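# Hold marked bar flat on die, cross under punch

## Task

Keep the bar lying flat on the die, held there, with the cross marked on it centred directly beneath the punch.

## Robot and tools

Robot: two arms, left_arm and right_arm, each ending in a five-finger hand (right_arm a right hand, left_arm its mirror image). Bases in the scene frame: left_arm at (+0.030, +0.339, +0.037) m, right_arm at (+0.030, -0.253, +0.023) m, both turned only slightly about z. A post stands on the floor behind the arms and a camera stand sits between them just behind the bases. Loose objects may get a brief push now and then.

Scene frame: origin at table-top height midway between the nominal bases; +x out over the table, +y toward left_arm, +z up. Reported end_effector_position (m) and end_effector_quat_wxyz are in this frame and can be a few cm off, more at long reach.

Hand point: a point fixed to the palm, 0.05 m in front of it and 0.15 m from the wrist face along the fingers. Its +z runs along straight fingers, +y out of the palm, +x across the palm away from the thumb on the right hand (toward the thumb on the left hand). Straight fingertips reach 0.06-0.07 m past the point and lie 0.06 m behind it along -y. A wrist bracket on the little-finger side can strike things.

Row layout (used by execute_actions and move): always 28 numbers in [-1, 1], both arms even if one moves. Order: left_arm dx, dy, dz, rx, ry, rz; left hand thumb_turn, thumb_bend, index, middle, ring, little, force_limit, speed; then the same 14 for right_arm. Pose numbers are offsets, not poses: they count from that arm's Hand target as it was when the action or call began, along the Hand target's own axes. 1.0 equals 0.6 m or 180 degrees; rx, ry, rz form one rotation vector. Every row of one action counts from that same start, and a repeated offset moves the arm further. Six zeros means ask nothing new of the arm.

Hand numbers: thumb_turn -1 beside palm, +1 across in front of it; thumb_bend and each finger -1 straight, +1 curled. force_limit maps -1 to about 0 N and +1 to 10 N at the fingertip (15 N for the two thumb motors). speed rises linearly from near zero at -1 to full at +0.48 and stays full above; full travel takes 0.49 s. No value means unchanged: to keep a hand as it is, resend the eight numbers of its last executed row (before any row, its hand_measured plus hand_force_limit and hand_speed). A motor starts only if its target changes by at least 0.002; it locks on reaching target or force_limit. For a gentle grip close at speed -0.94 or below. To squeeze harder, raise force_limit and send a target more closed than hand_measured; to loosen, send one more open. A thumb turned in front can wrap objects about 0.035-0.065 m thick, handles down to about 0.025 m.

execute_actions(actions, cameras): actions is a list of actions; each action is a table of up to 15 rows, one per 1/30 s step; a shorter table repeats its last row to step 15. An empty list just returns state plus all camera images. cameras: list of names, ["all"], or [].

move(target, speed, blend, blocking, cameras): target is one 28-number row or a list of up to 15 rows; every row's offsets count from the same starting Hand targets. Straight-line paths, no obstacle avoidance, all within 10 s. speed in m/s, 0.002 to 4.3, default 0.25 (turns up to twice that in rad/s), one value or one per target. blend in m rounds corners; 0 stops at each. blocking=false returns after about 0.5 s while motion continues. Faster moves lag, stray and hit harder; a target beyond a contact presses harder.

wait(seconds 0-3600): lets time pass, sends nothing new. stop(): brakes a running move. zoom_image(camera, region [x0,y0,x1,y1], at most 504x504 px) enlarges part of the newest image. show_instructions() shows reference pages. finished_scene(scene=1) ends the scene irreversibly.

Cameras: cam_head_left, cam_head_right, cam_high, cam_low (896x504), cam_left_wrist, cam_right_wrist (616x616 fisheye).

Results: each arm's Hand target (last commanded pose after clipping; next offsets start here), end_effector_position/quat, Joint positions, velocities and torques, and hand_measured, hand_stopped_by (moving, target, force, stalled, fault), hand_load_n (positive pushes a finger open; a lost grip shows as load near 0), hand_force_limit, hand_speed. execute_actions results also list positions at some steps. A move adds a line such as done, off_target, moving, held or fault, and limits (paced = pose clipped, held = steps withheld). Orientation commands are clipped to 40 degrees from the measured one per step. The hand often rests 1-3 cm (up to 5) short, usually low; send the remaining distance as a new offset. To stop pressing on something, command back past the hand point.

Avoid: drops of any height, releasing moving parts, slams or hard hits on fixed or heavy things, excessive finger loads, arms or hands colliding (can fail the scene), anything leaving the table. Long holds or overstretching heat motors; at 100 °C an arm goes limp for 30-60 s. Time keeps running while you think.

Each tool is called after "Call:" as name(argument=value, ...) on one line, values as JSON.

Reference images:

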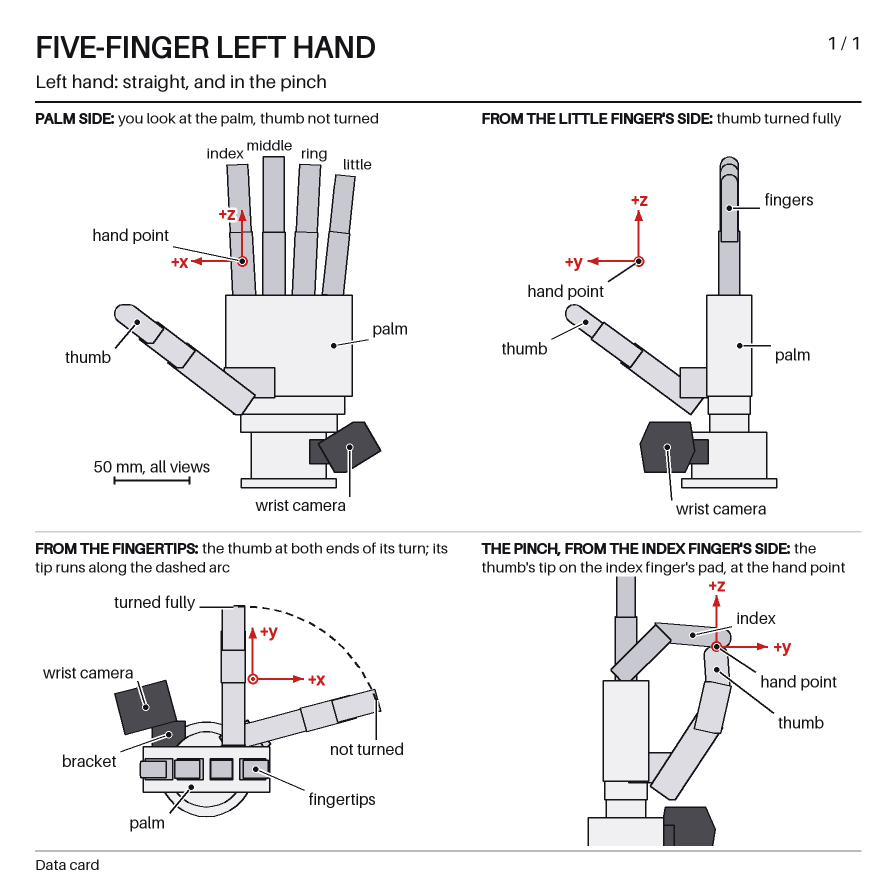

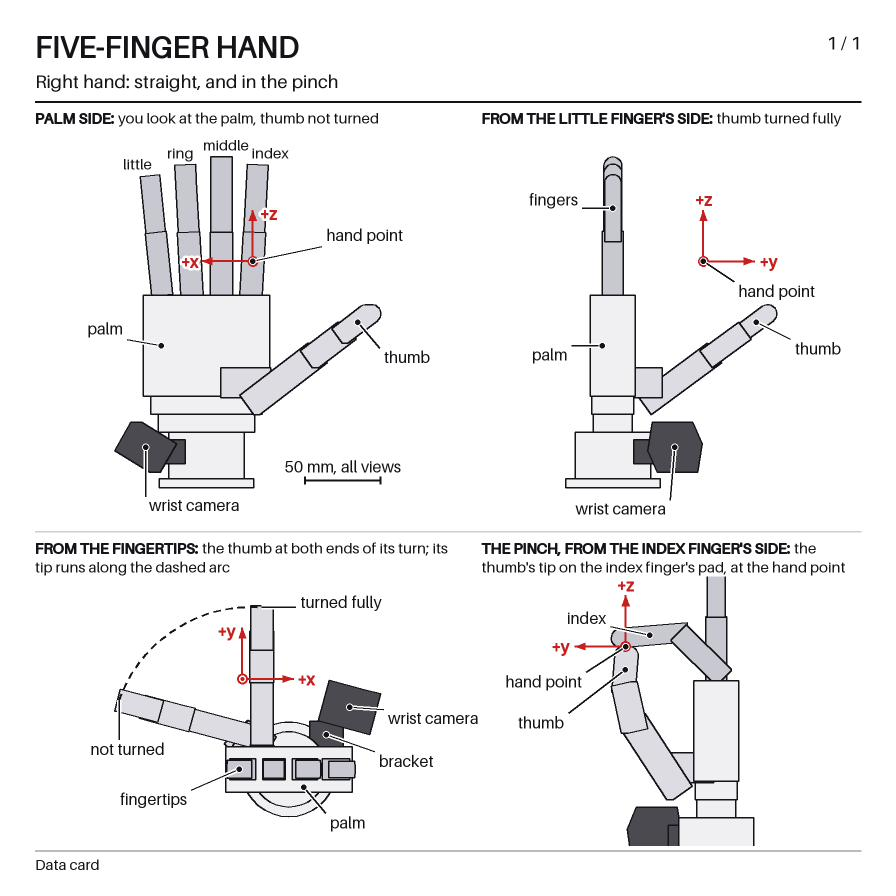

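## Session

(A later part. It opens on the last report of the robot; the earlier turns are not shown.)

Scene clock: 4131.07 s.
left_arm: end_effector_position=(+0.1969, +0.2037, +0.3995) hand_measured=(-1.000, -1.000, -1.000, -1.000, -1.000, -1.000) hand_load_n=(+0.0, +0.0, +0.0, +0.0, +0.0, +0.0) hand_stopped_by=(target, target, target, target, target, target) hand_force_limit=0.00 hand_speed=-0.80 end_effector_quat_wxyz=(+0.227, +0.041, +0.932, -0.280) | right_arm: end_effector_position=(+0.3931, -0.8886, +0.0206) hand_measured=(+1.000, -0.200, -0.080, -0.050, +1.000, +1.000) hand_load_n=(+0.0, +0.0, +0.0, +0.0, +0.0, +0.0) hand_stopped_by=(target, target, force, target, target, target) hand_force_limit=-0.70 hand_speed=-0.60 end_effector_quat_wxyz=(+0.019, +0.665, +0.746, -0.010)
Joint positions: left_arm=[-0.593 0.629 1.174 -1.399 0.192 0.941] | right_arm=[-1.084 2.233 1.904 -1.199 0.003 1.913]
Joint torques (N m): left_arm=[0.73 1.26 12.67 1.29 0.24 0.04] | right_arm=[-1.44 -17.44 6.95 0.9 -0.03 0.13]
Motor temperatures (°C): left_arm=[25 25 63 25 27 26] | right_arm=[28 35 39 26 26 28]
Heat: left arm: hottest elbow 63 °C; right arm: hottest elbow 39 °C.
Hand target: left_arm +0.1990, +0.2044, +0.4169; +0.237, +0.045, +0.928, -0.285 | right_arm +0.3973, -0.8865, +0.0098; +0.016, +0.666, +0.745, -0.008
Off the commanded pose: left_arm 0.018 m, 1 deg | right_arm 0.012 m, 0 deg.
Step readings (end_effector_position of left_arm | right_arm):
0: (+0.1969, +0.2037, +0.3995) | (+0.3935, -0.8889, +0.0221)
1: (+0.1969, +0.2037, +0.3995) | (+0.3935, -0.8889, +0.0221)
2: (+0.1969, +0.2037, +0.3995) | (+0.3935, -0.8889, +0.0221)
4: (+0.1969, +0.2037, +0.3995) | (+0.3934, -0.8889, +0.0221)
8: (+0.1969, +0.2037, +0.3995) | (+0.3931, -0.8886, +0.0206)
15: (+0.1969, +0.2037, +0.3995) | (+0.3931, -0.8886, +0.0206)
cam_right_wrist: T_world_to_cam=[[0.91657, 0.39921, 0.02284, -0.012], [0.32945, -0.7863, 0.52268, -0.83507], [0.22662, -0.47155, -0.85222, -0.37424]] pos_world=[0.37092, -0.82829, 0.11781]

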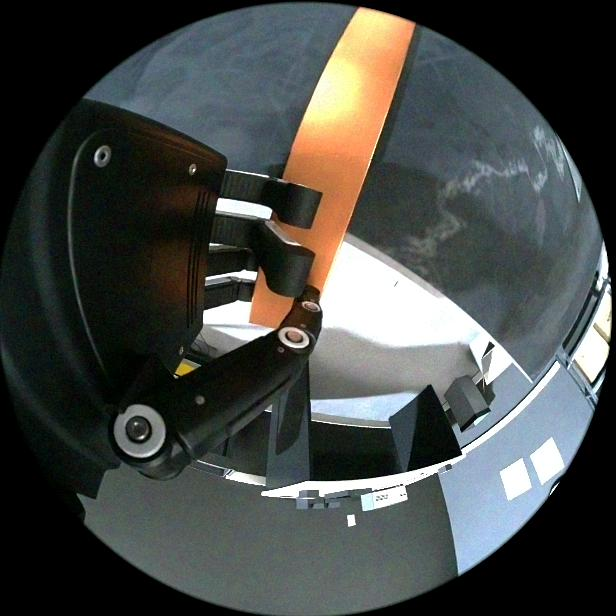

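Call:
execute_actions(actions=[[[0,0,0,0,0,0,-1,-1,-1,-1,-1,-1,0,-0.8,0,0,0,0,0,0,1,0.3,0.0,0.02,1,1,-0.5,-0.7]]], cameras=["cam_right_wrist"])

Scene clock: 4143.87 s.
left_arm: end_effector_position=(+0.1969, +0.2037, +0.3995) hand_measured=(-1.000, -1.000, -1.000, -1.000, -1.000, -1.000) hand_load_n=(+0.0, +0.0, +0.0, +0.0, +0.0, -0.5) hand_stopped_by=(target, target, target, target, target, target) hand_force_limit=0.00 hand_speed=-0.80 end_effector_quat_wxyz=(+0.227, +0.041, +0.932, -0.280) | right_arm: end_effector_position=(+0.3927, -0.8884, +0.0178) hand_measured=(+1.000, +0.300, +0.000, +0.020, +1.000, +1.000) hand_load_n=(+0.0, +0.0, +0.0, +0.0, +0.0, +0.0) hand_stopped_by=(target, target, target, target, target, target) hand_force_limit=-0.50 hand_speed=-0.70 end_effector_quat_wxyz=(+0.017, +0.665, +0.746, -0.009)
Joint positions: left_arm=[-0.593 0.629 1.174 -1.399 0.192 0.941] | right_arm=[-1.084 2.237 1.904 -1.199 0.004 1.913]
Joint torques (N m): left_arm=[0.73 1.32 12.67 1.29 0.24 0.04] | right_arm=[-1.49 -17.85 6.86 0.57 -0.05 0.14]
Motor temperatures (°C): left_arm=[25 25 63 25 27 26] | right_arm=[28 36 39 26 26 28]
Heat: left arm: hottest elbow 63 °C; right arm: hottest elbow 39 °C.
Hand target: left_arm +0.1990, +0.2044, +0.4169; +0.237, +0.045, +0.928, -0.285 | right_arm +0.3972, -0.8865, +0.0097; +0.016, +0.666, +0.745, -0.008
Off the commanded pose: left_arm 0.018 m, 1 deg | right_arm 0.009 m, 0 deg.
Step readings (end_effector_position of left_arm | right_arm):
0: (+0.1969, +0.2037, +0.3995) | (+0.3931, -0.8886, +0.0206)
1: (+0.1969, +0.2037, +0.3995) | (+0.3931, -0.8886, +0.0206)
2: (+0.1969, +0.2037, +0.3995) | (+0.3931, -0.8886, +0.0206)
4: (+0.1969, +0.2037, +0.3995) | (+0.3929, -0.8887, +0.0205)
8: (+0.1969, +0.2037, +0.3995) | (+0.3927, -0.8884, +0.0178)
15: (+0.1969, +0.2037, +0.3995) | (+0.3927, -0.8884, +0.0178)
cam_right_wrist: T_world_to_cam=[[0.91681, 0.39875, 0.02152, -0.01218], [0.33043, -0.7878, 0.5198, -0.835], [0.22422, -0.46945, -0.85402, -0.3735]] pos_world=[0.37082, -0.82829, 0.11532]

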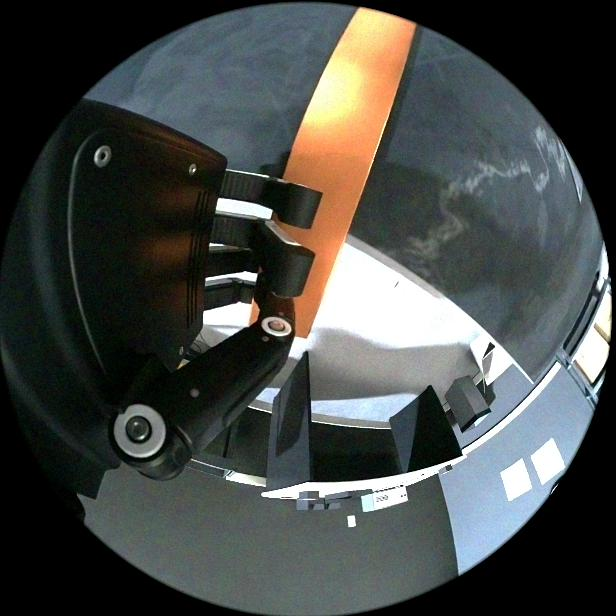

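Call:
execute_actions(actions=[[[0,0,0,0,0,0,-1,-1,-1,-1,-1,-1,0,-0.8,0,0,0,0,0,0,1,0.3,0.3,0.3,1,1,-0.3,-0.85]]])

Call:
wait(seconds=3, cameras=["cam_right_wrist"])

Scene clock: 4151.20 s.
left_arm: end_effector_position=(+0.1969, +0.2037, +0.3995) hand_measured=(-1.000, -1.000, -1.000, -1.000, -1.000, -1.000) hand_load_n=(+0.0, +0.0, +0.0, +0.0, +0.0, +0.0) hand_stopped_by=(target, target, target, target, target, target) hand_force_limit=0.00 hand_speed=-0.80 end_effector_quat_wxyz=(+0.227, +0.041, +0.932, -0.280) | right_arm: end_effector_position=(+0.3926, -0.8883, +0.0170) hand_measured=(+1.000, +0.300, +0.068, +0.100, +1.000, +1.000) hand_load_n=(+0.0, +0.5, +4.5, +6.0, +0.5, +0.0) hand_stopped_by=(target, target, force, force, target, target) hand_force_limit=-0.30 hand_speed=-0.85 end_effector_quat_wxyz=(+0.017, +0.665, +0.746, -0.009)
Joint positions: left_arm=[-0.593 0.629 1.174 -1.399 0.192 0.941] | right_arm=[-1.084 2.238 1.904 -1.199 0.004 1.913]
Joint torques (N m): left_arm=[0.73 1.32 12.67 1.29 0.25 0.04] | right_arm=[-1.14 -17.79 6.84 0.72 -0.05 0.08]
Motor temperatures (°C): left_arm=[25 25 63 25 27 26] | right_arm=[28 36 38 26 26 28]
Heat: left arm: hottest elbow 63 °C; right arm: hottest elbow 38 °C.
Hand target: left_arm +0.1990, +0.2044, +0.4169; +0.237, +0.045, +0.928, -0.285 | right_arm +0.3972, -0.8865, +0.0097; +0.016, +0.666, +0.745, -0.008
Off the commanded pose: left_arm 0.018 m, 1 deg | right_arm 0.009 m, 0 deg.
Step readings (end_effector_position of left_arm | right_arm):
0: (+0.1969, +0.2037, +0.3995) | (+0.3927, -0.8884, +0.0178)
1: (+0.1969, +0.2037, +0.3995) | (+0.3927, -0.8884, +0.0178)
2: (+0.1969, +0.2037, +0.3995) | (+0.3927, -0.8884, +0.0178)
4: (+0.1969, +0.2037, +0.3995) | (+0.3927, -0.8884, +0.0179)
8: (+0.1969, +0.2037, +0.3995) | (+0.3926, -0.8883, +0.0170)
15: (+0.1969, +0.2037, +0.3995) | (+0.3926, -0.8883, +0.0170)

Scene clock: 4154.20 s.
left_arm: end_effector_position=(+0.1969, +0.2037, +0.3995) hand_measured=(-1.000, -1.000, -1.000, -1.000, -1.000, -1.000) hand_load_n=(+0.0, +0.0, +0.0, +0.0, +0.0, +0.0) hand_stopped_by=(target, target, target, target, target, target) hand_force_limit=0.00 hand_speed=-0.80 end_effector_quat_wxyz=(+0.227, +0.041, +0.932, -0.280) | right_arm: end_effector_position=(+0.3926, -0.8883, +0.0170) hand_measured=(+1.000, +0.300, +0.068, +0.100, +1.000, +1.000) hand_load_n=(+0.0, +0.5, +4.0, +6.0, +0.0, +0.0) hand_stopped_by=(target, target, force, force, target, target) hand_force_limit=-0.30 hand_speed=-0.85 end_effector_quat_wxyz=(+0.017, +0.665, +0.746, -0.009)
Joint positions: left_arm=[-0.593 0.629 1.174 -1.399 0.192 0.941] | right_arm=[-1.084 2.238 1.904 -1.199 0.004 1.913]
Joint torques (N m): left_arm=[0.73 1.26 12.68 1.29 0.24 0.04] | right_arm=[-1.2 -18.55 6.86 0.54 -0.01 0.04]
Motor temperatures (°C): left_arm=[25 25 63 25 27 26] | right_arm=[28 36 38 26 26 28]
Heat: left arm: hottest elbow 63 °C; right arm: hottest elbow 38 °C.
Hand target: left_arm +0.1990, +0.2044, +0.4169; +0.237, +0.045, +0.928, -0.285 | right_arm +0.3972, -0.8865, +0.0097; +0.016, +0.666, +0.745, -0.008
Off the commanded pose: left_arm 0.018 m, 1 deg | right_arm 0.009 m, 0 deg.
wait: 3.00 s; at rest by 0.17 s
cam_right_wrist: T_world_to_cam=[[0.91695, 0.39842, 0.02145, -0.01251], [0.33045, -0.78843, 0.51882, -0.83498], [0.22362, -0.46864, -0.85462, -0.3731]] pos_world=[0.37082, -0.82819, 0.11462]

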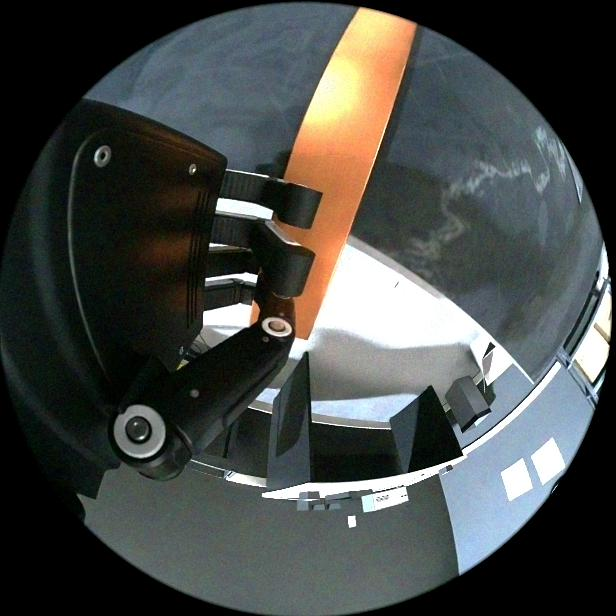

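Call:
execute_actions(actions=[[[0,0,0,0,0,0,-1,-1,-1,-1,-1,-1,0,-0.8,0,0,0,0,0,0,1,0.3,0.35,0.38,1,1,0.5,-0.9]]])

Call:
move(target=[0,0,0,0,0,0,-1,-1,-1,-1,-1,-1,0,-0.8,-0.1282,-0.0277,-0.009,0,0,0,1,0.3,0.35,0.38,1,1,0.5,-0.9], speed=0.05, cameras=["cam_right_wrist"])

Scene clock: 4200.63 s.
left_arm: end_effector_position=(+0.1969, +0.2037, +0.3995) hand_measured=(-1.000, -1.000, -1.000, -1.000, -1.000, -1.000) hand_load_n=(+0.0, +0.0, +0.0, +0.0, +0.0, +0.0) hand_stopped_by=(target, target, target, target, target, target) hand_force_limit=0.00 hand_speed=-0.80 end_effector_quat_wxyz=(+0.227, +0.041, +0.932, -0.280) | right_arm: end_effector_position=(+0.3928, -0.8882, +0.0171) hand_measured=(+1.000, +0.300, +0.084, +0.106, +1.000, +1.000) hand_load_n=(+0.0, +1.0, +8.0, +7.0, +0.0, +0.0) hand_stopped_by=(target, target, force, force, target, target) hand_force_limit=0.50 hand_speed=-0.90 end_effector_quat_wxyz=(+0.017, +0.665, +0.746, -0.009)
Joint positions: left_arm=[-0.593 0.629 1.174 -1.399 0.192 0.941] | right_arm=[-1.084 2.238 1.904 -1.199 0.003 1.913]
Joint torques (N m): left_arm=[0.67 1.32 12.67 1.29 0.24 0.04] | right_arm=[-0.56 -17.44 6.78 0.76 0.03 0.13]
Motor temperatures (°C): left_arm=[25 25 63 25 27 26] | right_arm=[28 38 38 26 26 28]
Heat: left arm: hottest elbow 63 °C; right arm: hottest shoulder 38 °C.
Hand target: left_arm +0.1990, +0.2044, +0.4169; +0.237, +0.045, +0.928, -0.285 | right_arm +0.3972, -0.8865, +0.0097; +0.016, +0.666, +0.745, -0.008
Off the commanded pose: left_arm 0.018 m, 1 deg | right_arm 0.009 m, 0 deg.
Step readings (end_effector_position of left_arm | right_arm):
0: (+0.1969, +0.2037, +0.3995) | (+0.3926, -0.8883, +0.0170)
1: (+0.1969, +0.2037, +0.3995) | (+0.3926, -0.8883, +0.0170)
2: (+0.1969, +0.2037, +0.3995) | (+0.3926, -0.8883, +0.0170)
4: (+0.1969, +0.2037, +0.3995) | (+0.3926, -0.8883, +0.0170)
8: (+0.1969, +0.2037, +0.3995) | (+0.3928, -0.8882, +0.0171)
15: (+0.1969, +0.2037, +0.3995) | (+0.3928, -0.8882, +0.0171)

Scene clock: 4202.80 s.
left_arm: end_effector_position=(+0.1969, +0.2037, +0.3995) hand_measured=(-1.000, -1.000, -1.000, -1.000, -1.000, -1.000) hand_load_n=(+0.0, +0.0, -0.5, +0.0, +0.0, +0.5) hand_stopped_by=(target, target, target, target, target, target) hand_force_limit=0.00 hand_speed=-0.80 end_effector_quat_wxyz=(+0.227, +0.041, +0.932, -0.280) | right_arm: end_effector_position=(+0.4005, -0.9426, +0.0172) hand_measured=(+1.000, +0.300, +0.084, +0.106, +1.000, +1.000) hand_load_n=(-0.5, +1.0, +4.0, +9.0, +0.5, +0.0) hand_stopped_by=(target, target, force, force, target, target) hand_force_limit=0.50 hand_speed=-0.90 end_effector_quat_wxyz=(+0.007, +0.660, +0.751, +0.000)
Joint positions: left_arm=[-0.593 0.629 1.174 -1.399 0.192 0.941] | right_arm=[-1.111 2.433 2.266 -1.391 -0.005 1.873]
Joint torques (N m): left_arm=[0.73 1.32 12.67 1.28 0.24 0.04] | right_arm=[-3.96 -18.67 11.49 0.01 0.28 -0.05]
Motor temperatures (°C): left_arm=[25 25 63 25 27 26] | right_arm=[28 38 38 26 26 28]
Heat: left arm: hottest elbow 63 °C; right arm: hottest shoulder 38 °C.
Hand target: left_arm +0.1990, +0.2044, +0.4169; +0.237, +0.045, +0.928, -0.285 | right_arm +0.3893, -0.9644, +0.0176; +0.016, +0.666, +0.745, -0.008
Off the commanded pose: left_arm 0.018 m, 1 deg | right_arm 0.025 m, 2 deg.
move: off_target (right_arm)
cam_right_wrist: T_world_to_cam=[[0.91126, 0.41082, 0.02893, 0.01577], [0.34342, -0.79676, 0.49723, -0.89326], [0.22733, -0.44317, -0.86713, -0.37754]] pos_world=[0.37822, -0.8855, 0.11633]

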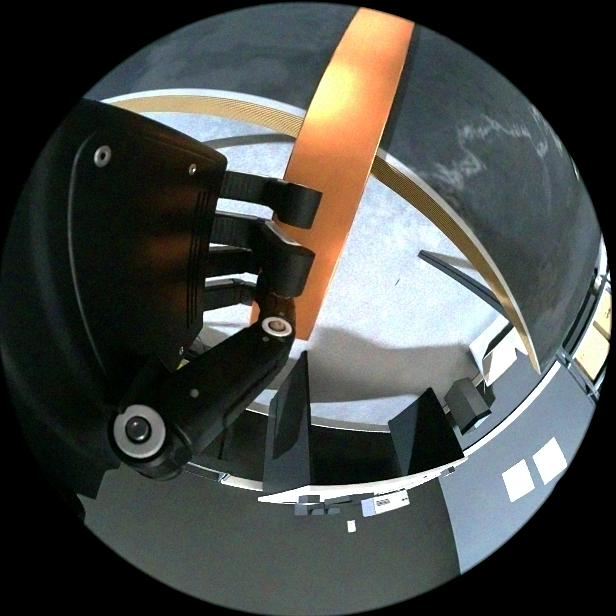

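Call:
move(target=[0,0,0,0,0,0,-1,-1,-1,-1,-1,-1,0,-0.8,-0.029,-0.004,0,0,0,0,1,0.3,0.35,0.38,1,1,0.5,-0.9], speed=0.04, cameras=["cam_right_wrist"])

Scene clock: 4211.63 s.
left_arm: end_effector_position=(+0.1969, +0.2037, +0.3995) hand_measured=(-1.000, -1.000, -1.000, -1.000, -1.000, -1.000) hand_load_n=(+0.0, +0.0, +0.0, +0.0, +0.0, -0.5) hand_stopped_by=(target, target, target, target, target, target) hand_force_limit=0.00 hand_speed=-0.80 end_effector_quat_wxyz=(+0.227, +0.041, +0.932, -0.280) | right_arm: end_effector_position=(+0.4010, -0.9613, +0.0178) hand_measured=(+1.000, +0.300, +0.084, +0.106, +1.000, +1.000) hand_load_n=(-0.5, +1.0, +3.5, +9.0, +0.5, +0.5) hand_stopped_by=(target, target, force, force, target, target) hand_force_limit=0.50 hand_speed=-0.90 end_effector_quat_wxyz=(+0.007, +0.660, +0.751, -0.001)
Joint positions: left_arm=[-0.593 0.629 1.174 -1.399 0.192 0.941] | right_arm=[-1.12 2.509 2.411 -1.46 -0.005 1.862]
Joint torques (N m): left_arm=[0.73 1.32 12.67 1.29 0.24 0.04] | right_arm=[-3.66 -18.61 11.34 0.21 0.24 -0.01]
Motor temperatures (°C): left_arm=[25 25 63 25 27 26] | right_arm=[28 38 39 26 26 28]
Heat: left arm: hottest elbow 63 °C; right arm: hottest elbow 39 °C.
Hand target: left_arm +0.1990, +0.2044, +0.4169; +0.237, +0.045, +0.928, -0.285 | right_arm +0.3889, -0.9820, +0.0183; +0.016, +0.666, +0.745, -0.008
Off the commanded pose: left_arm 0.018 m, 1 deg | right_arm 0.024 m, 2 deg.
move: off_target (right_arm)
cam_right_wrist: T_world_to_cam=[[0.91094, 0.41153, 0.02874, 0.02384], [0.34411, -0.79645, 0.49724, -0.90858], [0.22752, -0.44307, -0.86713, -0.38538]] pos_world=[0.37862, -0.90421, 0.11693]

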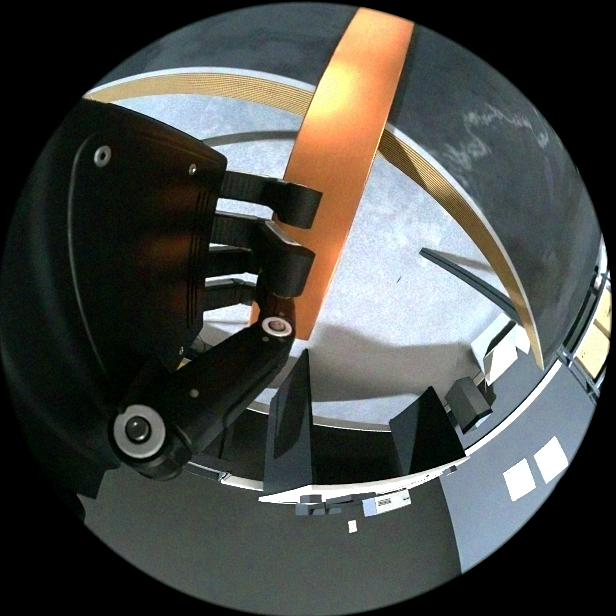

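Call:
execute_actions(actions=[[[0,0,0,0,0,0,-1,-1,-1,-1,-1,-1,0,-0.8,0.0322,0.0238,0,0,0,0,1,0.3,0.35,0.38,1,1,0.5,-0.9]],[[0,0,0,0,0,0,-1,-1,-1,-1,-1,-1,0,-0.8,0,0,0,0,0,0,1,0.3,-0.3,-0.3,1,1,0.5,-0.5]]])

Call:
execute_actions(actions=[[[0,0,0,0,0,0,-1,-1,-1,-1,-1,-1,0,-0.8,0,0,0,0,0,0,1,-0.8,-0.9,-0.9,1,1,0.5,-0.2]]], cameras=["cam_right_wrist"])

Scene clock: 4252.07 s.
left_arm: end_effector_position=(+0.1969, +0.2037, +0.3995) hand_measured=(-1.000, -1.000, -1.000, -1.000, -1.000, -1.000) hand_load_n=(+0.0, +0.0, +0.0, +0.0, +0.0, +0.0) hand_stopped_by=(target, target, target, target, target, target) hand_force_limit=0.00 hand_speed=-0.80 end_effector_quat_wxyz=(+0.227, +0.041, +0.932, -0.280) | right_arm: end_effector_position=(+0.4002, -0.9612, +0.0174) hand_measured=(+1.000, +0.300, -0.300, -0.300, +1.000, +1.000) hand_load_n=(+0.0, +0.0, +0.0, -0.5, +0.0, +0.0) hand_stopped_by=(target, target, target, target, target, target) hand_force_limit=0.50 hand_speed=-0.50 end_effector_quat_wxyz=(+0.014, +0.662, +0.749, -0.005)
Joint positions: left_arm=[-0.593 0.629 1.174 -1.399 0.192 0.941] | right_arm=[-1.12 2.485 2.363 -1.419 -0.003 1.869]
Joint torques (N m): left_arm=[0.67 1.32 12.67 1.29 0.25 0.04] | right_arm=[-2.02 -21.25 6.23 0.92 0.14 0.16]
Motor temperatures (°C): left_arm=[25 25 63 25 27 26] | right_arm=[28 39 46 26 26 28]
Heat: left arm: hottest elbow 63 °C; right arm: hottest elbow 46 °C.
Hand target: left_arm +0.1990, +0.2044, +0.4169; +0.237, +0.045, +0.928, -0.285 | right_arm +0.4009, -0.9613, +0.0177; +0.016, +0.666, +0.745, -0.009
Off the commanded pose: left_arm 0.018 m, 1 deg | right_arm 0.001 m, 1 deg.
Step readings (end_effector_position of left_arm | right_arm):
0: (+0.1969, +0.2037, +0.3995) | (+0.4010, -0.9613, +0.0178)
1: (+0.1969, +0.2037, +0.3995) | (+0.4010, -0.9613, +0.0178)
2: (+0.1969, +0.2037, +0.3995) | (+0.4010, -0.9613, +0.0172)
4: (+0.1969, +0.2037, +0.3995) | (+0.4008, -0.9611, +0.0162)
8: (+0.1969, +0.2037, +0.3995) | (+0.4005, -0.9611, +0.0176)
15: (+0.1969, +0.2037, +0.3995) | (+0.4003, -0.9611, +0.0173)
16: (+0.1969, +0.2037, +0.3995) | (+0.4003, -0.9611, +0.0171)
17: (+0.1969, +0.2037, +0.3995) | (+0.4003, -0.9611, +0.0171)
19: (+0.1969, +0.2037, +0.3995) | (+0.4003, -0.9612, +0.0174)
23: (+0.1969, +0.2037, +0.3995) | (+0.4002, -0.9612, +0.0174)
30: (+0.1969, +0.2037, +0.3995) | (+0.4002, -0.9612, +0.0174)

Scene clock: 4253.30 s.
left_arm: end_effector_position=(+0.1969, +0.2037, +0.3995) hand_measured=(-1.000, -1.000, -1.000, -1.000, -1.000, -1.000) hand_load_n=(+0.0, +0.0, +0.0, +0.0, +0.0, +0.0) hand_stopped_by=(target, target, target, target, target, target) hand_force_limit=0.00 hand_speed=-0.80 end_effector_quat_wxyz=(+0.227, +0.041, +0.932, -0.280) | right_arm: end_effector_position=(+0.3985, -0.9597, +0.0132) hand_measured=(+1.000, -0.800, -0.900, -0.900, +1.000, +1.000) hand_load_n=(+0.0, +0.0, +0.0, +0.0, +0.0, +0.5) hand_stopped_by=(target, target, target, target, target, target) hand_force_limit=0.50 hand_speed=-0.20 end_effector_quat_wxyz=(+0.010, +0.664, +0.748, -0.005)
Joint positions: left_arm=[-0.593 0.629 1.174 -1.399 0.192 0.941] | right_arm=[-1.12 2.485 2.353 -1.416 0.001 1.872]
Joint torques (N m): left_arm=[0.73 1.32 12.67 1.28 0.25 0.04] | right_arm=[-1.85 -20.78 6.95 0.72 0.03 0.07]
Motor temperatures (°C): left_arm=[25 25 63 25 27 26] | right_arm=[28 39 46 26 26 28]
Heat: left arm: hottest elbow 63 °C; right arm: hottest elbow 46 °C.
Hand target: left_arm +0.1990, +0.2044, +0.4169; +0.237, +0.045, +0.928, -0.285 | right_arm +0.4009, -0.9613, +0.0178; +0.016, +0.666, +0.745, -0.009
Off the commanded pose: left_arm 0.018 m, 1 deg | right_arm 0.005 m, 1 deg.
Step readings (end_effector_position of left_arm | right_arm):
0: (+0.1969, +0.2037, +0.3995) | (+0.4002, -0.9612, +0.0174)
1: (+0.1969, +0.2037, +0.3995) | (+0.4002, -0.9612, +0.0174)
2: (+0.1969, +0.2037, +0.3995) | (+0.4002, -0.9612, +0.0174)
4: (+0.1969, +0.2037, +0.3995) | (+0.4002, -0.9612, +0.0174)
8: (+0.1969, +0.2037, +0.3995) | (+0.3996, -0.9615, +0.0172)
15: (+0.1969, +0.2037, +0.3995) | (+0.3992, -0.9612, +0.0155)
cam_right_wrist: T_world_to_cam=[[0.91489, 0.40306, 0.02285, 0.01593], [0.33714, -0.79395, 0.50594, -0.89908], [0.22206, -0.45517, -0.86227, -0.39754]] pos_world=[0.37682, -0.9012, 0.11173]

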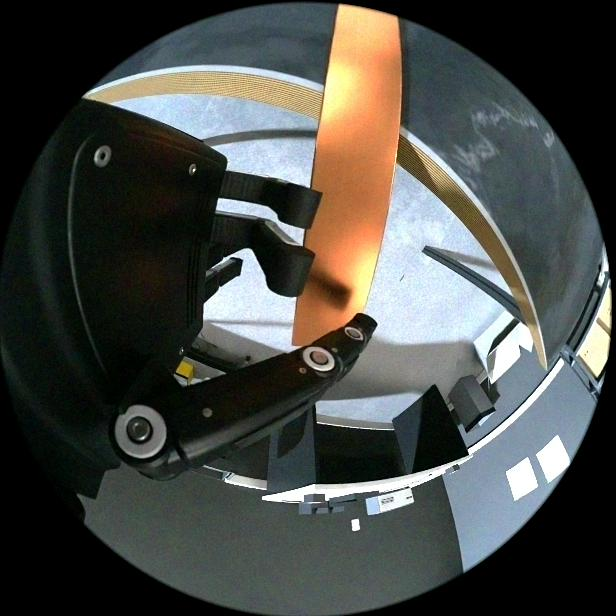

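Call:
zoom_image(camera="cam_right_wrist", region=[220, 60, 480, 380])

Scaled by 1.575 from the camera's image (finer frame: 880x880).

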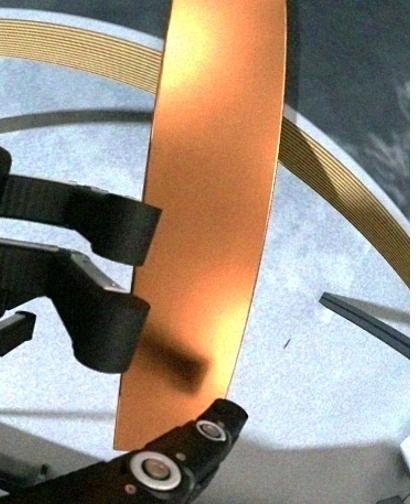

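Call:
move(target=[[0,0,0,0,0,0,-1,-1,-1,-1,-1,-1,0,-0.8,-0.0045,0.001,-0.1249,0,0,0,1,-0.8,-0.9,-0.9,1,1,0.5,-0.2],[0,0,0,0,0,0,-1,-1,-1,-1,-1,-1,0,-0.8,0.0708,0.0365,-0.1273,0,0,-0.0594,1,-0.8,-0.9,-0.9,-0.9,-0.9,0.5,-0.2]], speed=0.12, cameras=["cam_right_wrist"])

Scene clock: 4301.27 s.
left_arm: end_effector_position=(+0.1969, +0.2037, +0.3995) hand_measured=(-1.000, -1.000, -1.000, -1.000, -1.000, -1.000) hand_load_n=(+0.0, +0.0, +0.0, +0.0, +0.0, +0.0) hand_stopped_by=(target, target, target, target, target, target) hand_force_limit=0.00 hand_speed=-0.80 end_effector_quat_wxyz=(+0.227, +0.041, +0.932, -0.280) | right_arm: end_effector_position=(+0.4112, -0.9144, +0.0715) hand_measured=(+1.000, -0.800, -0.900, -0.900, -0.900, -0.900) hand_load_n=(+0.0, +0.0, +0.0, +0.0, +0.0, +0.0) hand_stopped_by=(target, target, target, target, target, target) hand_force_limit=0.50 hand_speed=-0.20 end_effector_quat_wxyz=(-0.001, +0.602, +0.799, -0.001)
Joint positions: left_arm=[-0.593 0.629 1.174 -1.399 0.192 0.941] | right_arm=[-1.088 2.366 2.287 -1.492 0.002 1.744]
Joint torques (N m): left_arm=[0.73 1.32 12.67 1.29 0.25 0.04] | right_arm=[-0.85 -21.89 6.76 0.57 0.07 -0.14]
Motor temperatures (°C): left_arm=[25 25 63 25 27 26] | right_arm=[28 40 41 26 26 28]
Heat: left arm: hottest elbow 63 °C; right arm: hottest elbow 41 °C.
Hand target: left_arm +0.1990, +0.2044, +0.4169; +0.237, +0.045, +0.928, -0.285 | right_arm +0.4171, -0.9140, +0.0930; +0.015, +0.594, +0.804, -0.010
Off the commanded pose: left_arm 0.018 m, 1 deg | right_arm 0.022 m, 2 deg.
move: off_target (right_arm); target 2's new numbers were sent with right_arm's hand 0.022 m and 2 deg from that target
cam_right_wrist: T_world_to_cam=[[0.83921, 0.54336, 0.02199, 0.1441], [0.46614, -0.7396, 0.48549, -0.89869], [0.28006, -0.39718, -0.87397, -0.29955]] pos_world=[0.38188, -0.86194, 0.17134]

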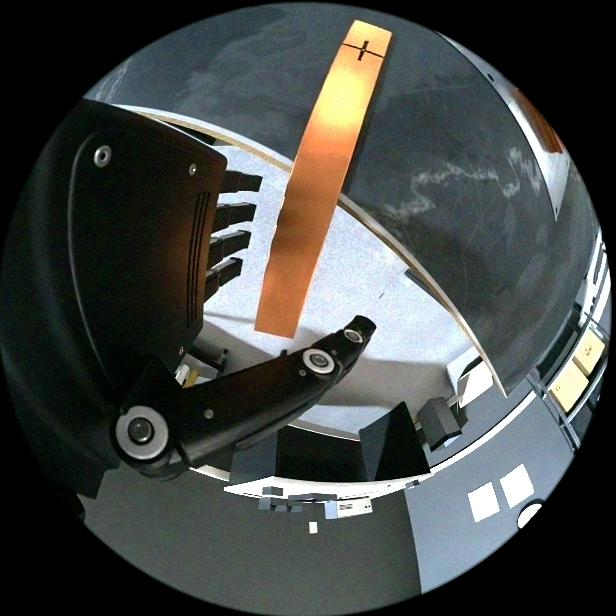

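Call:
zoom_image(camera="cam_right_wrist", region=[190, 0, 470, 360])

Scaled by 1.400 from the camera's image (finer frame: 880x880).

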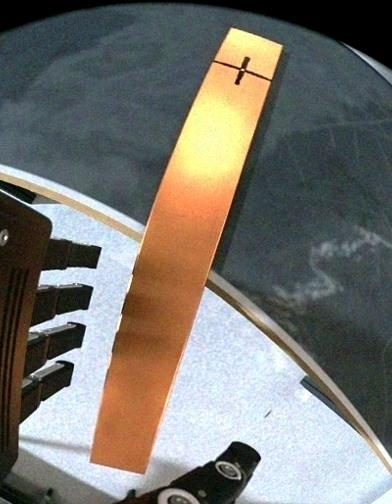

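Call:
move(target=[0,0,0,0,0,0,-1,-1,-1,-1,-1,-1,0,-0.8,0.0067,-0.0058,0.1398,0,0,0,1,-0.8,-0.9,-0.9,-0.9,-0.9,0.5,-0.2], speed=0.06, cameras=["cam_right_wrist"])

Scene clock: 4334.40 s.
left_arm: end_effector_position=(+0.1969, +0.2037, +0.3995) hand_measured=(-1.000, -1.000, -1.000, -1.000, -1.000, -1.000) hand_load_n=(+0.0, +0.0, +0.0, +0.0, -0.5, +0.0) hand_stopped_by=(target, target, target, target, target, target) hand_force_limit=0.00 hand_speed=-0.80 end_effector_quat_wxyz=(+0.227, +0.041, +0.932, -0.280) | right_arm: end_effector_position=(+0.4122, -0.9161, +0.0187) hand_measured=(+1.000, -0.800, -0.900, -0.900, -0.900, -0.900) hand_load_n=(+0.0, +0.0, +0.0, +0.0, +0.0, +0.0) hand_stopped_by=(target, target, target, target, target, target) hand_force_limit=0.50 hand_speed=-0.20 end_effector_quat_wxyz=(+0.018, +0.600, +0.800, -0.010)
Joint positions: left_arm=[-0.593 0.629 1.174 -1.399 0.192 0.941] | right_arm=[-1.088 2.364 2.139 -1.304 0.002 1.74]
Joint torques (N m): left_arm=[0.73 1.32 12.67 1.29 0.25 0.04] | right_arm=[-1.61 -18.73 6.79 0.53 0.03 -0.11]
Motor temperatures (°C): left_arm=[25 25 63 25 27 26] | right_arm=[28 40 41 26 26 28]
Heat: left arm: hottest elbow 63 °C; right arm: hottest elbow 41 °C.
Hand target: left_arm +0.1990, +0.2044, +0.4169; +0.237, +0.045, +0.928, -0.285 | right_arm +0.4136, -0.9140, +0.0088; +0.015, +0.594, +0.804, -0.010
Off the commanded pose: left_arm 0.018 m, 1 deg | right_arm 0.010 m, 1 deg.
move: done
cam_right_wrist: T_world_to_cam=[[0.83653, 0.54767, 0.01675, 0.15051], [0.46013, -0.71876, 0.52121, -0.85397], [0.29749, -0.4283, -0.85327, -0.38271]] pos_world=[0.38088, -0.86015, 0.11602]

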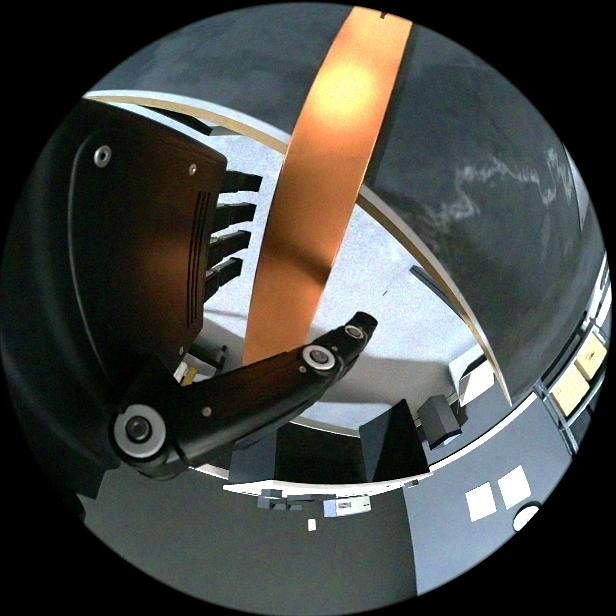

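Call:
execute_actions(actions=[[[0,0,0,0,0,0,-1,-1,-1,-1,-1,-1,0,-0.8,0,0,0,0,0,0,1,-0.2,-0.2,-0.2,-0.2,-0.2,-0.4,-0.4]]], cameras=["cam_right_wrist"])

Scene clock: 4351.83 s.
left_arm: end_effector_position=(+0.1969, +0.2037, +0.3995) hand_measured=(-1.000, -1.000, -1.000, -1.000, -1.000, -1.000) hand_load_n=(+0.0, +0.0, +0.0, +0.0, +0.0, +0.0) hand_stopped_by=(target, target, target, target, target, target) hand_force_limit=0.00 hand_speed=-0.80 end_effector_quat_wxyz=(+0.227, +0.041, +0.932, -0.280) | right_arm: end_effector_position=(+0.4122, -0.9160, +0.0187) hand_measured=(+1.000, -0.200, -0.200, -0.200, -0.200, -0.200) hand_load_n=(+0.0, +0.0, +0.0, +0.0, +0.5, -0.5) hand_stopped_by=(target, target, target, target, target, target) hand_force_limit=-0.40 hand_speed=-0.40 end_effector_quat_wxyz=(+0.018, +0.600, +0.800, -0.010)
Joint positions: left_arm=[-0.593 0.629 1.174 -1.399 0.192 0.941] | right_arm=[-1.088 2.364 2.139 -1.304 0.002 1.739]
Joint torques (N m): left_arm=[0.73 1.32 12.67 1.29 0.24 0.04] | right_arm=[-1.61 -18.37 6.78 0.68 -0.04 -0.16]
Motor temperatures (°C): left_arm=[25 25 63 25 27 26] | right_arm=[28 41 39 26 26 28]
Heat: left arm: hottest elbow 63 °C; right arm: hottest shoulder 41 °C.
Hand target: left_arm +0.1990, +0.2044, +0.4169; +0.237, +0.045, +0.928, -0.285 | right_arm +0.4137, -0.9140, +0.0088; +0.015, +0.594, +0.804, -0.010
Off the commanded pose: left_arm 0.018 m, 1 deg | right_arm 0.010 m, 1 deg.
Step readings (end_effector_position of left_arm | right_arm):
0: (+0.1969, +0.2037, +0.3995) | (+0.4122, -0.9161, +0.0187)
1: (+0.1969, +0.2037, +0.3995) | (+0.4122, -0.9161, +0.0187)
2: (+0.1969, +0.2037, +0.3995) | (+0.4122, -0.9161, +0.0187)
4: (+0.1969, +0.2037, +0.3995) | (+0.4122, -0.9161, +0.0187)
8: (+0.1969, +0.2037, +0.3995) | (+0.4122, -0.9161, +0.0187)
15: (+0.1969, +0.2037, +0.3995) | (+0.4122, -0.9160, +0.0187)
cam_right_wrist: T_world_to_cam=[[0.83614, 0.54826, 0.01679, 0.15117], [0.46064, -0.71848, 0.52115, -0.85391], [0.29779, -0.42802, -0.8533, -0.38259]] pos_world=[0.38088, -0.86015, 0.11602]

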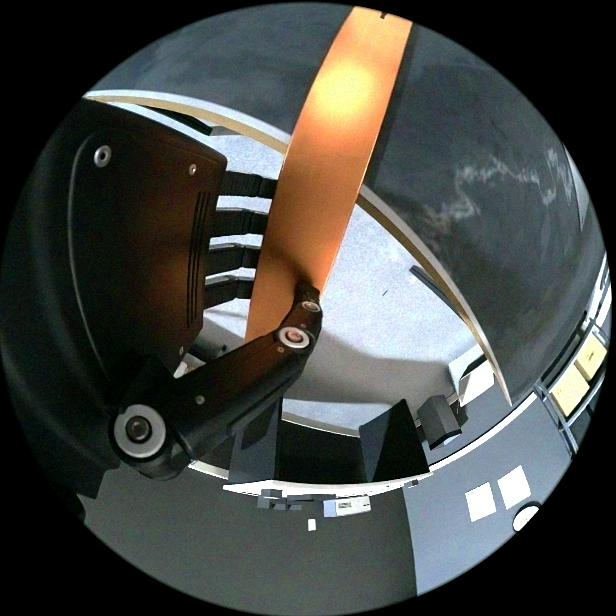

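Call:
execute_actions(actions=[[[0,0,0,0,0,0,-1,-1,-1,-1,-1,-1,0,-0.8,0,0,0,0,0,0,1,0.3,-0.1,-0.1,-0.1,-0.1,0.0,-0.4]],[[0,0,0,0,0,0,-1,-1,-1,-1,-1,-1,0,-0.8,0,0,0,0,0,0,1,0.3,0.3,0.3,0.3,0.3,-0.2,-0.85]]])

Call:
wait(seconds=4, cameras=["cam_right_wrist"])

Scene clock: 4359.97 s.
left_arm: end_effector_position=(+0.1969, +0.2037, +0.3995) hand_measured=(-1.000, -1.000, -1.000, -1.000, -1.000, -1.000) hand_load_n=(+0.0, +0.0, +0.0, +0.0, +0.0, +0.0) hand_stopped_by=(target, target, target, target, target, target) hand_force_limit=0.00 hand_speed=-0.80 end_effector_quat_wxyz=(+0.227, +0.041, +0.932, -0.280) | right_arm: end_effector_position=(+0.4120, -0.9159, +0.0173) hand_measured=(+1.000, +0.296, +0.052, +0.092, +0.120, +0.162) hand_load_n=(+0.5, +4.0, +2.5, +3.5, +2.5, +4.5) hand_stopped_by=(target, target, force, force, force, force) hand_force_limit=-0.20 hand_speed=-0.85 end_effector_quat_wxyz=(+0.018, +0.598, +0.801, -0.011)
Joint positions: left_arm=[-0.593 0.629 1.174 -1.399 0.192 0.941] | right_arm=[-1.088 2.365 2.136 -1.301 0.004 1.735]
Joint torques (N m): left_arm=[0.73 1.32 12.67 1.31 0.24 0.04] | right_arm=[-1.2 -19.31 6.95 0.72 -0.07 -0.02]
Motor temperatures (°C): left_arm=[25 25 63 25 27 26] | right_arm=[28 41 39 26 26 28]
Heat: left arm: hottest elbow 63 °C; right arm: hottest shoulder 41 °C.
Hand target: left_arm +0.1990, +0.2044, +0.4169; +0.237, +0.045, +0.928, -0.285 | right_arm +0.4136, -0.9140, +0.0088; +0.015, +0.594, +0.804, -0.010
Off the commanded pose: left_arm 0.018 m, 1 deg | right_arm 0.009 m, 1 deg.
Step readings (end_effector_position of left_arm | right_arm):
0: (+0.1969, +0.2037, +0.3995) | (+0.4122, -0.9160, +0.0187)
1: (+0.1969, +0.2037, +0.3995) | (+0.4122, -0.9160, +0.0187)
2: (+0.1969, +0.2037, +0.3995) | (+0.4122, -0.9160, +0.0187)
4: (+0.1969, +0.2037, +0.3995) | (+0.4122, -0.9160, +0.0187)
8: (+0.1969, +0.2037, +0.3995) | (+0.4122, -0.9160, +0.0187)
15: (+0.1969, +0.2037, +0.3995) | (+0.4122, -0.9160, +0.0187)
16: (+0.1969, +0.2037, +0.3995) | (+0.4122, -0.9160, +0.0187)
17: (+0.1969, +0.2037, +0.3995) | (+0.4122, -0.9160, +0.0187)
19: (+0.1969, +0.2037, +0.3995) | (+0.4122, -0.9160, +0.0187)
23: (+0.1969, +0.2037, +0.3995) | (+0.4122, -0.9160, +0.0187)
30: (+0.1969, +0.2037, +0.3995) | (+0.4120, -0.9160, +0.0181)

Scene clock: 4363.97 s.
left_arm: end_effector_position=(+0.1969, +0.2037, +0.3995) hand_measured=(-1.000, -1.000, -1.000, -1.000, -1.000, -1.000) hand_load_n=(-0.5, +0.0, +0.0, +0.0, +0.0, +0.0) hand_stopped_by=(target, target, target, target, target, target) hand_force_limit=0.00 hand_speed=-0.80 end_effector_quat_wxyz=(+0.227, +0.041, +0.932, -0.280) | right_arm: end_effector_position=(+0.4120, -0.9159, +0.0173) hand_measured=(+1.000, +0.296, +0.052, +0.092, +0.120, +0.162) hand_load_n=(+0.5, +4.0, +2.5, +3.5, +3.0, +4.5) hand_stopped_by=(target, target, force, force, force, force) hand_force_limit=-0.20 hand_speed=-0.85 end_effector_quat_wxyz=(+0.018, +0.598, +0.801, -0.011)
Joint positions: left_arm=[-0.593 0.629 1.174 -1.399 0.192 0.941] | right_arm=[-1.088 2.365 2.136 -1.301 0.004 1.734]
Joint torques (N m): left_arm=[0.73 1.32 12.68 1.29 0.24 0.04] | right_arm=[-1.14 -19.19 7.08 0.49 -0.04 -0.05]
Motor temperatures (°C): left_arm=[25 25 63 25 27 26] | right_arm=[28 41 39 26 26 28]
Heat: left arm: hottest elbow 63 °C; right arm: hottest shoulder 41 °C.
Hand target: left_arm +0.1990, +0.2044, +0.4169; +0.237, +0.045, +0.928, -0.285 | right_arm +0.4136, -0.9139, +0.0088; +0.015, +0.594, +0.804, -0.010
Off the commanded pose: left_arm 0.018 m, 1 deg | right_arm 0.009 m, 1 deg.
wait: 4.00 s; at rest by 0.17 s
cam_right_wrist: T_world_to_cam=[[0.83371, 0.552, 0.01498, 0.15576], [0.46458, -0.71582, 0.52131, -0.85209], [0.29848, -0.42766, -0.85324, -0.38354]] pos_world=[0.38048, -0.85995, 0.11462]

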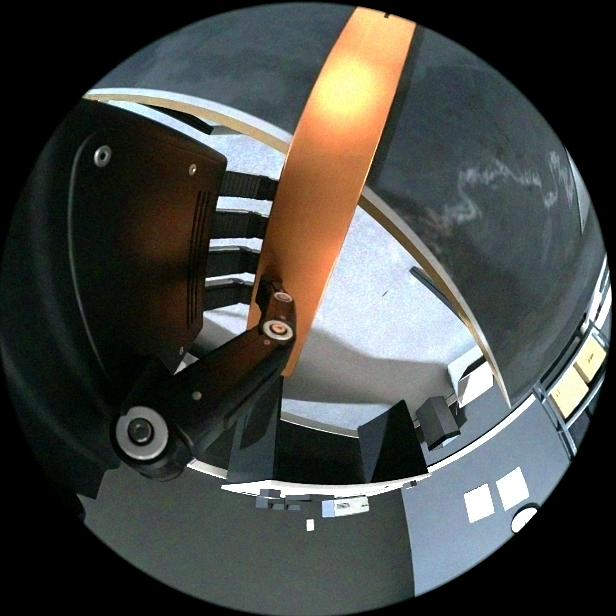

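Call:
execute_actions(actions=[[[0,0,0,0,0,0,-1,-1,-1,-1,-1,-1,0,-0.8,0,0,0,0,0,0,1,0.3,0.35,0.4,0.45,0.5,0.5,-0.9]]])

Call:
wait(seconds=3)

Scene clock: 4371.20 s.
left_arm: end_effector_position=(+0.1969, +0.2037, +0.3995) hand_measured=(-1.000, -1.000, -1.000, -1.000, -1.000, -1.000) hand_load_n=(+0.0, +0.0, +0.0, +0.0, +0.0, +0.0) hand_stopped_by=(target, target, target, target, target, target) hand_force_limit=0.00 hand_speed=-0.80 end_effector_quat_wxyz=(+0.227, +0.041, +0.932, -0.280) | right_arm: end_effector_position=(+0.4121, -0.9160, +0.0173) hand_measured=(+1.000, +0.296, +0.086, +0.118, +0.154, +0.178) hand_load_n=(+1.0, +5.5, +9.0, +7.0, +9.5, +6.5) hand_stopped_by=(target, target, force, force, force, force) hand_force_limit=0.50 hand_speed=-0.90 end_effector_quat_wxyz=(+0.018, +0.597, +0.802, -0.011)
Joint positions: left_arm=[-0.593 0.629 1.174 -1.399 0.192 0.941] | right_arm=[-1.088 2.365 2.136 -1.3 0.004 1.734]
Joint torques (N m): left_arm=[0.73 1.26 12.67 1.29 0.24 0.04] | right_arm=[-1.26 -18.78 6.95 0.49 -0.03 -0.1]
Motor temperatures (°C): left_arm=[25 25 63 25 27 26] | right_arm=[28 41 39 26 26 28]
Heat: left arm: hottest elbow 63 °C; right arm: hottest shoulder 41 °C.
Hand target: left_arm +0.1990, +0.2044, +0.4169; +0.237, +0.045, +0.928, -0.285 | right_arm +0.4136, -0.9140, +0.0089; +0.015, +0.594, +0.804, -0.010
Off the commanded pose: left_arm 0.018 m, 1 deg | right_arm 0.009 m, 1 deg.
Step readings (end_effector_position of left_arm | right_arm):
0: (+0.1969, +0.2037, +0.3995) | (+0.4120, -0.9159, +0.0173)
1: (+0.1969, +0.2037, +0.3995) | (+0.4120, -0.9159, +0.0173)
2: (+0.1969, +0.2037, +0.3995) | (+0.4120, -0.9159, +0.0173)
4: (+0.1969, +0.2037, +0.3995) | (+0.4121, -0.9161, +0.0173)
8: (+0.1969, +0.2037, +0.3995) | (+0.4121, -0.9160, +0.0173)
15: (+0.1969, +0.2037, +0.3995) | (+0.4121, -0.9160, +0.0173)

Scene clock: 4374.20 s.
left_arm: end_effector_position=(+0.1969, +0.2037, +0.3995) hand_measured=(-1.000, -1.000, -1.000, -1.000, -1.000, -1.000) hand_load_n=(+0.0, +0.0, +0.0, +0.0, +0.0, +0.0) hand_stopped_by=(target, target, target, target, target, target) hand_force_limit=0.00 hand_speed=-0.80 end_effector_quat_wxyz=(+0.227, +0.041, +0.932, -0.280) | right_arm: end_effector_position=(+0.4121, -0.9160, +0.0173) hand_measured=(+1.000, +0.296, +0.086, +0.118, +0.154, +0.178) hand_load_n=(+0.5, +5.5, +9.0, +6.5, +9.5, +6.5) hand_stopped_by=(target, target, force, force, force, force) hand_force_limit=0.50 hand_speed=-0.90 end_effector_quat_wxyz=(+0.018, +0.597, +0.802, -0.011)
Joint positions: left_arm=[-0.593 0.629 1.174 -1.399 0.192 0.941] | right_arm=[-1.088 2.365 2.136 -1.3 0.004 1.734]
Joint torques (N m): left_arm=[0.73 1.32 12.67 1.29 0.24 0.04] | right_arm=[-0.97 -18.49 6.98 0.53 -0.03 -0.06]
Motor temperatures (°C): left_arm=[25 25 63 25 27 26] | right_arm=[28 41 39 26 26 28]
Heat: left arm: hottest elbow 63 °C; right arm: hottest shoulder 41 °C.
Hand target: left_arm +0.1990, +0.2044, +0.4169; +0.237, +0.045, +0.928, -0.285 | right_arm +0.4136, -0.9140, +0.0089; +0.015, +0.594, +0.804, -0.010
Off the commanded pose: left_arm 0.018 m, 1 deg | right_arm 0.009 m, 1 deg.
wait: 3.00 s; at rest by 0.17 s

Call:
move(target=[0,0,0,0,0,0,-1,-1,-1,-1,-1,-1,0,-0.8,-0.0021,0.0001,-0.0582,0,0,0,1,0.3,0.35,0.4,0.45,0.5,0.5,-0.9], speed=0.05, cameras=["cam_right_wrist","cam_head_right"])

Scene clock: 4381.37 s.
left_arm: end_effector_position=(+0.1969, +0.2037, +0.3995) hand_measured=(-1.000, -1.000, -1.000, -1.000, -1.000, -1.000) hand_load_n=(+0.0, +0.0, +0.0, -0.5, +0.0, +0.0) hand_stopped_by=(target, target, target, target, target, target) hand_force_limit=0.00 hand_speed=-0.80 end_effector_quat_wxyz=(+0.227, +0.041, +0.932, -0.280) | right_arm: end_effector_position=(+0.4080, -0.9077, +0.0156) hand_measured=(+1.000, +0.296, +0.086, +0.118, +0.154, +0.178) hand_load_n=(+0.5, +5.5, +8.5, +6.5, +10.5, +8.0) hand_stopped_by=(target, target, force, force, force, force) hand_force_limit=0.50 hand_speed=-0.90 end_effector_quat_wxyz=(+0.003, +0.598, +0.802, -0.004)
Joint positions: left_arm=[-0.593 0.629 1.174 -1.399 0.192 0.941] | right_arm=[-1.088 2.365 2.136 -1.334 0.004 1.734]
Joint torques (N m): left_arm=[0.73 1.32 12.67 1.29 0.25 0.04] | right_arm=[-1.2 -20.84 10.19 -1.05 -0.05 -0.05]
Motor temperatures (°C): left_arm=[25 25 63 25 27 26] | right_arm=[28 42 40 26 26 28]
Heat: left arm: hottest elbow 63 °C; right arm: hottest shoulder 42 °C.
Hand target: left_arm +0.1990, +0.2044, +0.4169; +0.237, +0.045, +0.928, -0.285 | right_arm +0.4136, -0.9140, +0.0439; +0.015, +0.594, +0.804, -0.010
Off the commanded pose: left_arm 0.018 m, 1 deg | right_arm 0.029 m, 2 deg.
move: off_target (right_arm)
cam_right_wrist: T_world_to_cam=[[0.83375, 0.55182, 0.01906, 0.15438], [0.4726, -0.73105, 0.49216, -0.86023], [0.28551, -0.40133, -0.8703, -0.35079]] pos_world=[0.37798, -0.85485, 0.11514]
Images, in order (width x height): cam_head_right 896x504, cam_right_wrist 616x616.

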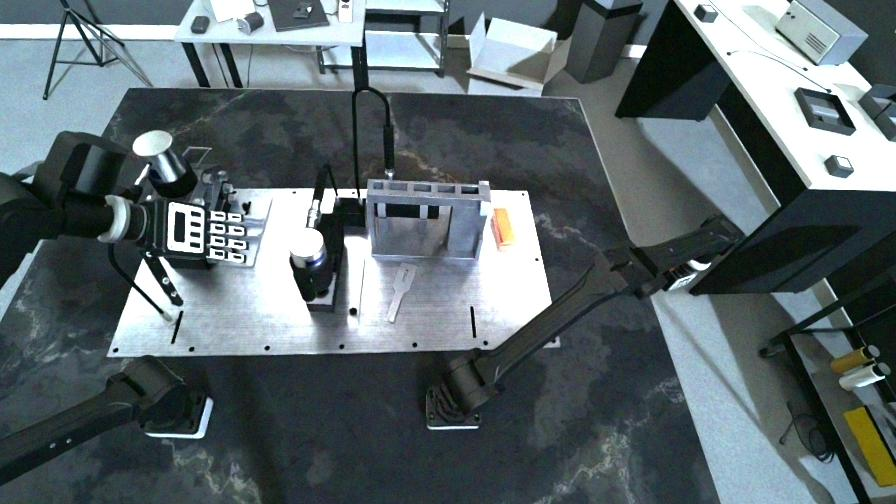

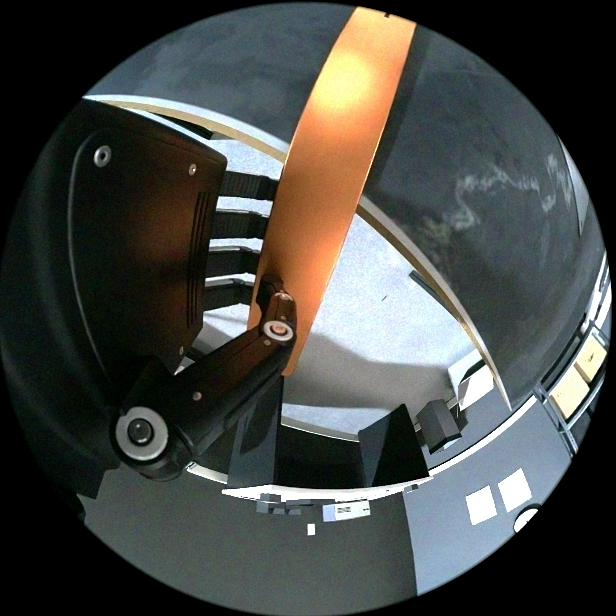

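Call:
move(target=[0,0,0,0,0,0,-1,-1,-1,-1,-1,-1,0,-0.8,-0.0012,0.0001,-0.0333,0,0,0,1,0.3,0.35,0.4,0.45,0.5,0.5,-0.9], speed=0.05, cameras=["cam_right_wrist"])

Scene clock: 4389.17 s.
left_arm: end_effector_position=(+0.1969, +0.2037, +0.3995) hand_measured=(-1.000, -1.000, -1.000, -1.000, -1.000, -1.000) hand_load_n=(+0.0, +0.0, +0.0, +0.0, +0.0, +0.0) hand_stopped_by=(target, target, target, target, target, target) hand_force_limit=0.00 hand_speed=-0.80 end_effector_quat_wxyz=(+0.227, +0.041, +0.932, -0.280) | right_arm: end_effector_position=(+0.4039, -0.9025, +0.0154) hand_measured=(+1.000, +0.296, +0.086, +0.118, +0.154, +0.178) hand_load_n=(+0.0, +6.0, +7.5, +7.0, +12.5, +9.5) hand_stopped_by=(target, target, force, force, force, force) hand_force_limit=0.50 hand_speed=-0.90 end_effector_quat_wxyz=(-0.010, +0.598, +0.802, -0.001)
Joint positions: left_arm=[-0.593 0.629 1.174 -1.399 0.192 0.941] | right_arm=[-1.088 2.365 2.139 -1.363 0.011 1.734]
Joint torques (N m): left_arm=[0.67 1.26 12.67 1.29 0.25 0.04] | right_arm=[-1.03 -21.77 11.71 -1.17 -0.31 -0.11]
Motor temperatures (°C): left_arm=[25 25 63 25 27 26] | right_arm=[28 42 41 26 26 28]
Heat: left arm: hottest elbow 63 °C; right arm: hottest shoulder 42 °C.
Hand target: left_arm +0.1990, +0.2044, +0.4169; +0.237, +0.045, +0.928, -0.285 | right_arm +0.4136, -0.9141, +0.0640; +0.015, +0.594, +0.804, -0.010
Off the commanded pose: left_arm 0.018 m, 1 deg | right_arm 0.051 m, 3 deg.
move: off_target (right_arm)
cam_right_wrist: T_world_to_cam=[[0.83421, 0.55124, 0.01519, 0.15432], [0.48079, -0.74053, 0.46953, -0.86585], [0.27007, -0.38439, -0.88279, -0.32595]] pos_world=[0.37558, -0.85155, 0.11646]

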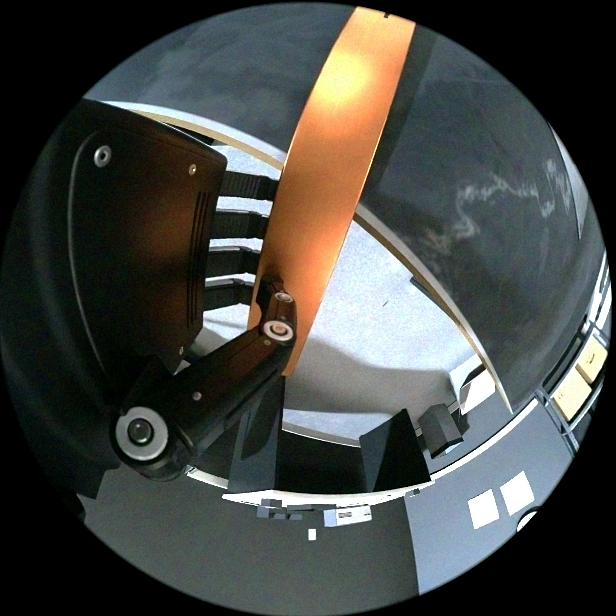

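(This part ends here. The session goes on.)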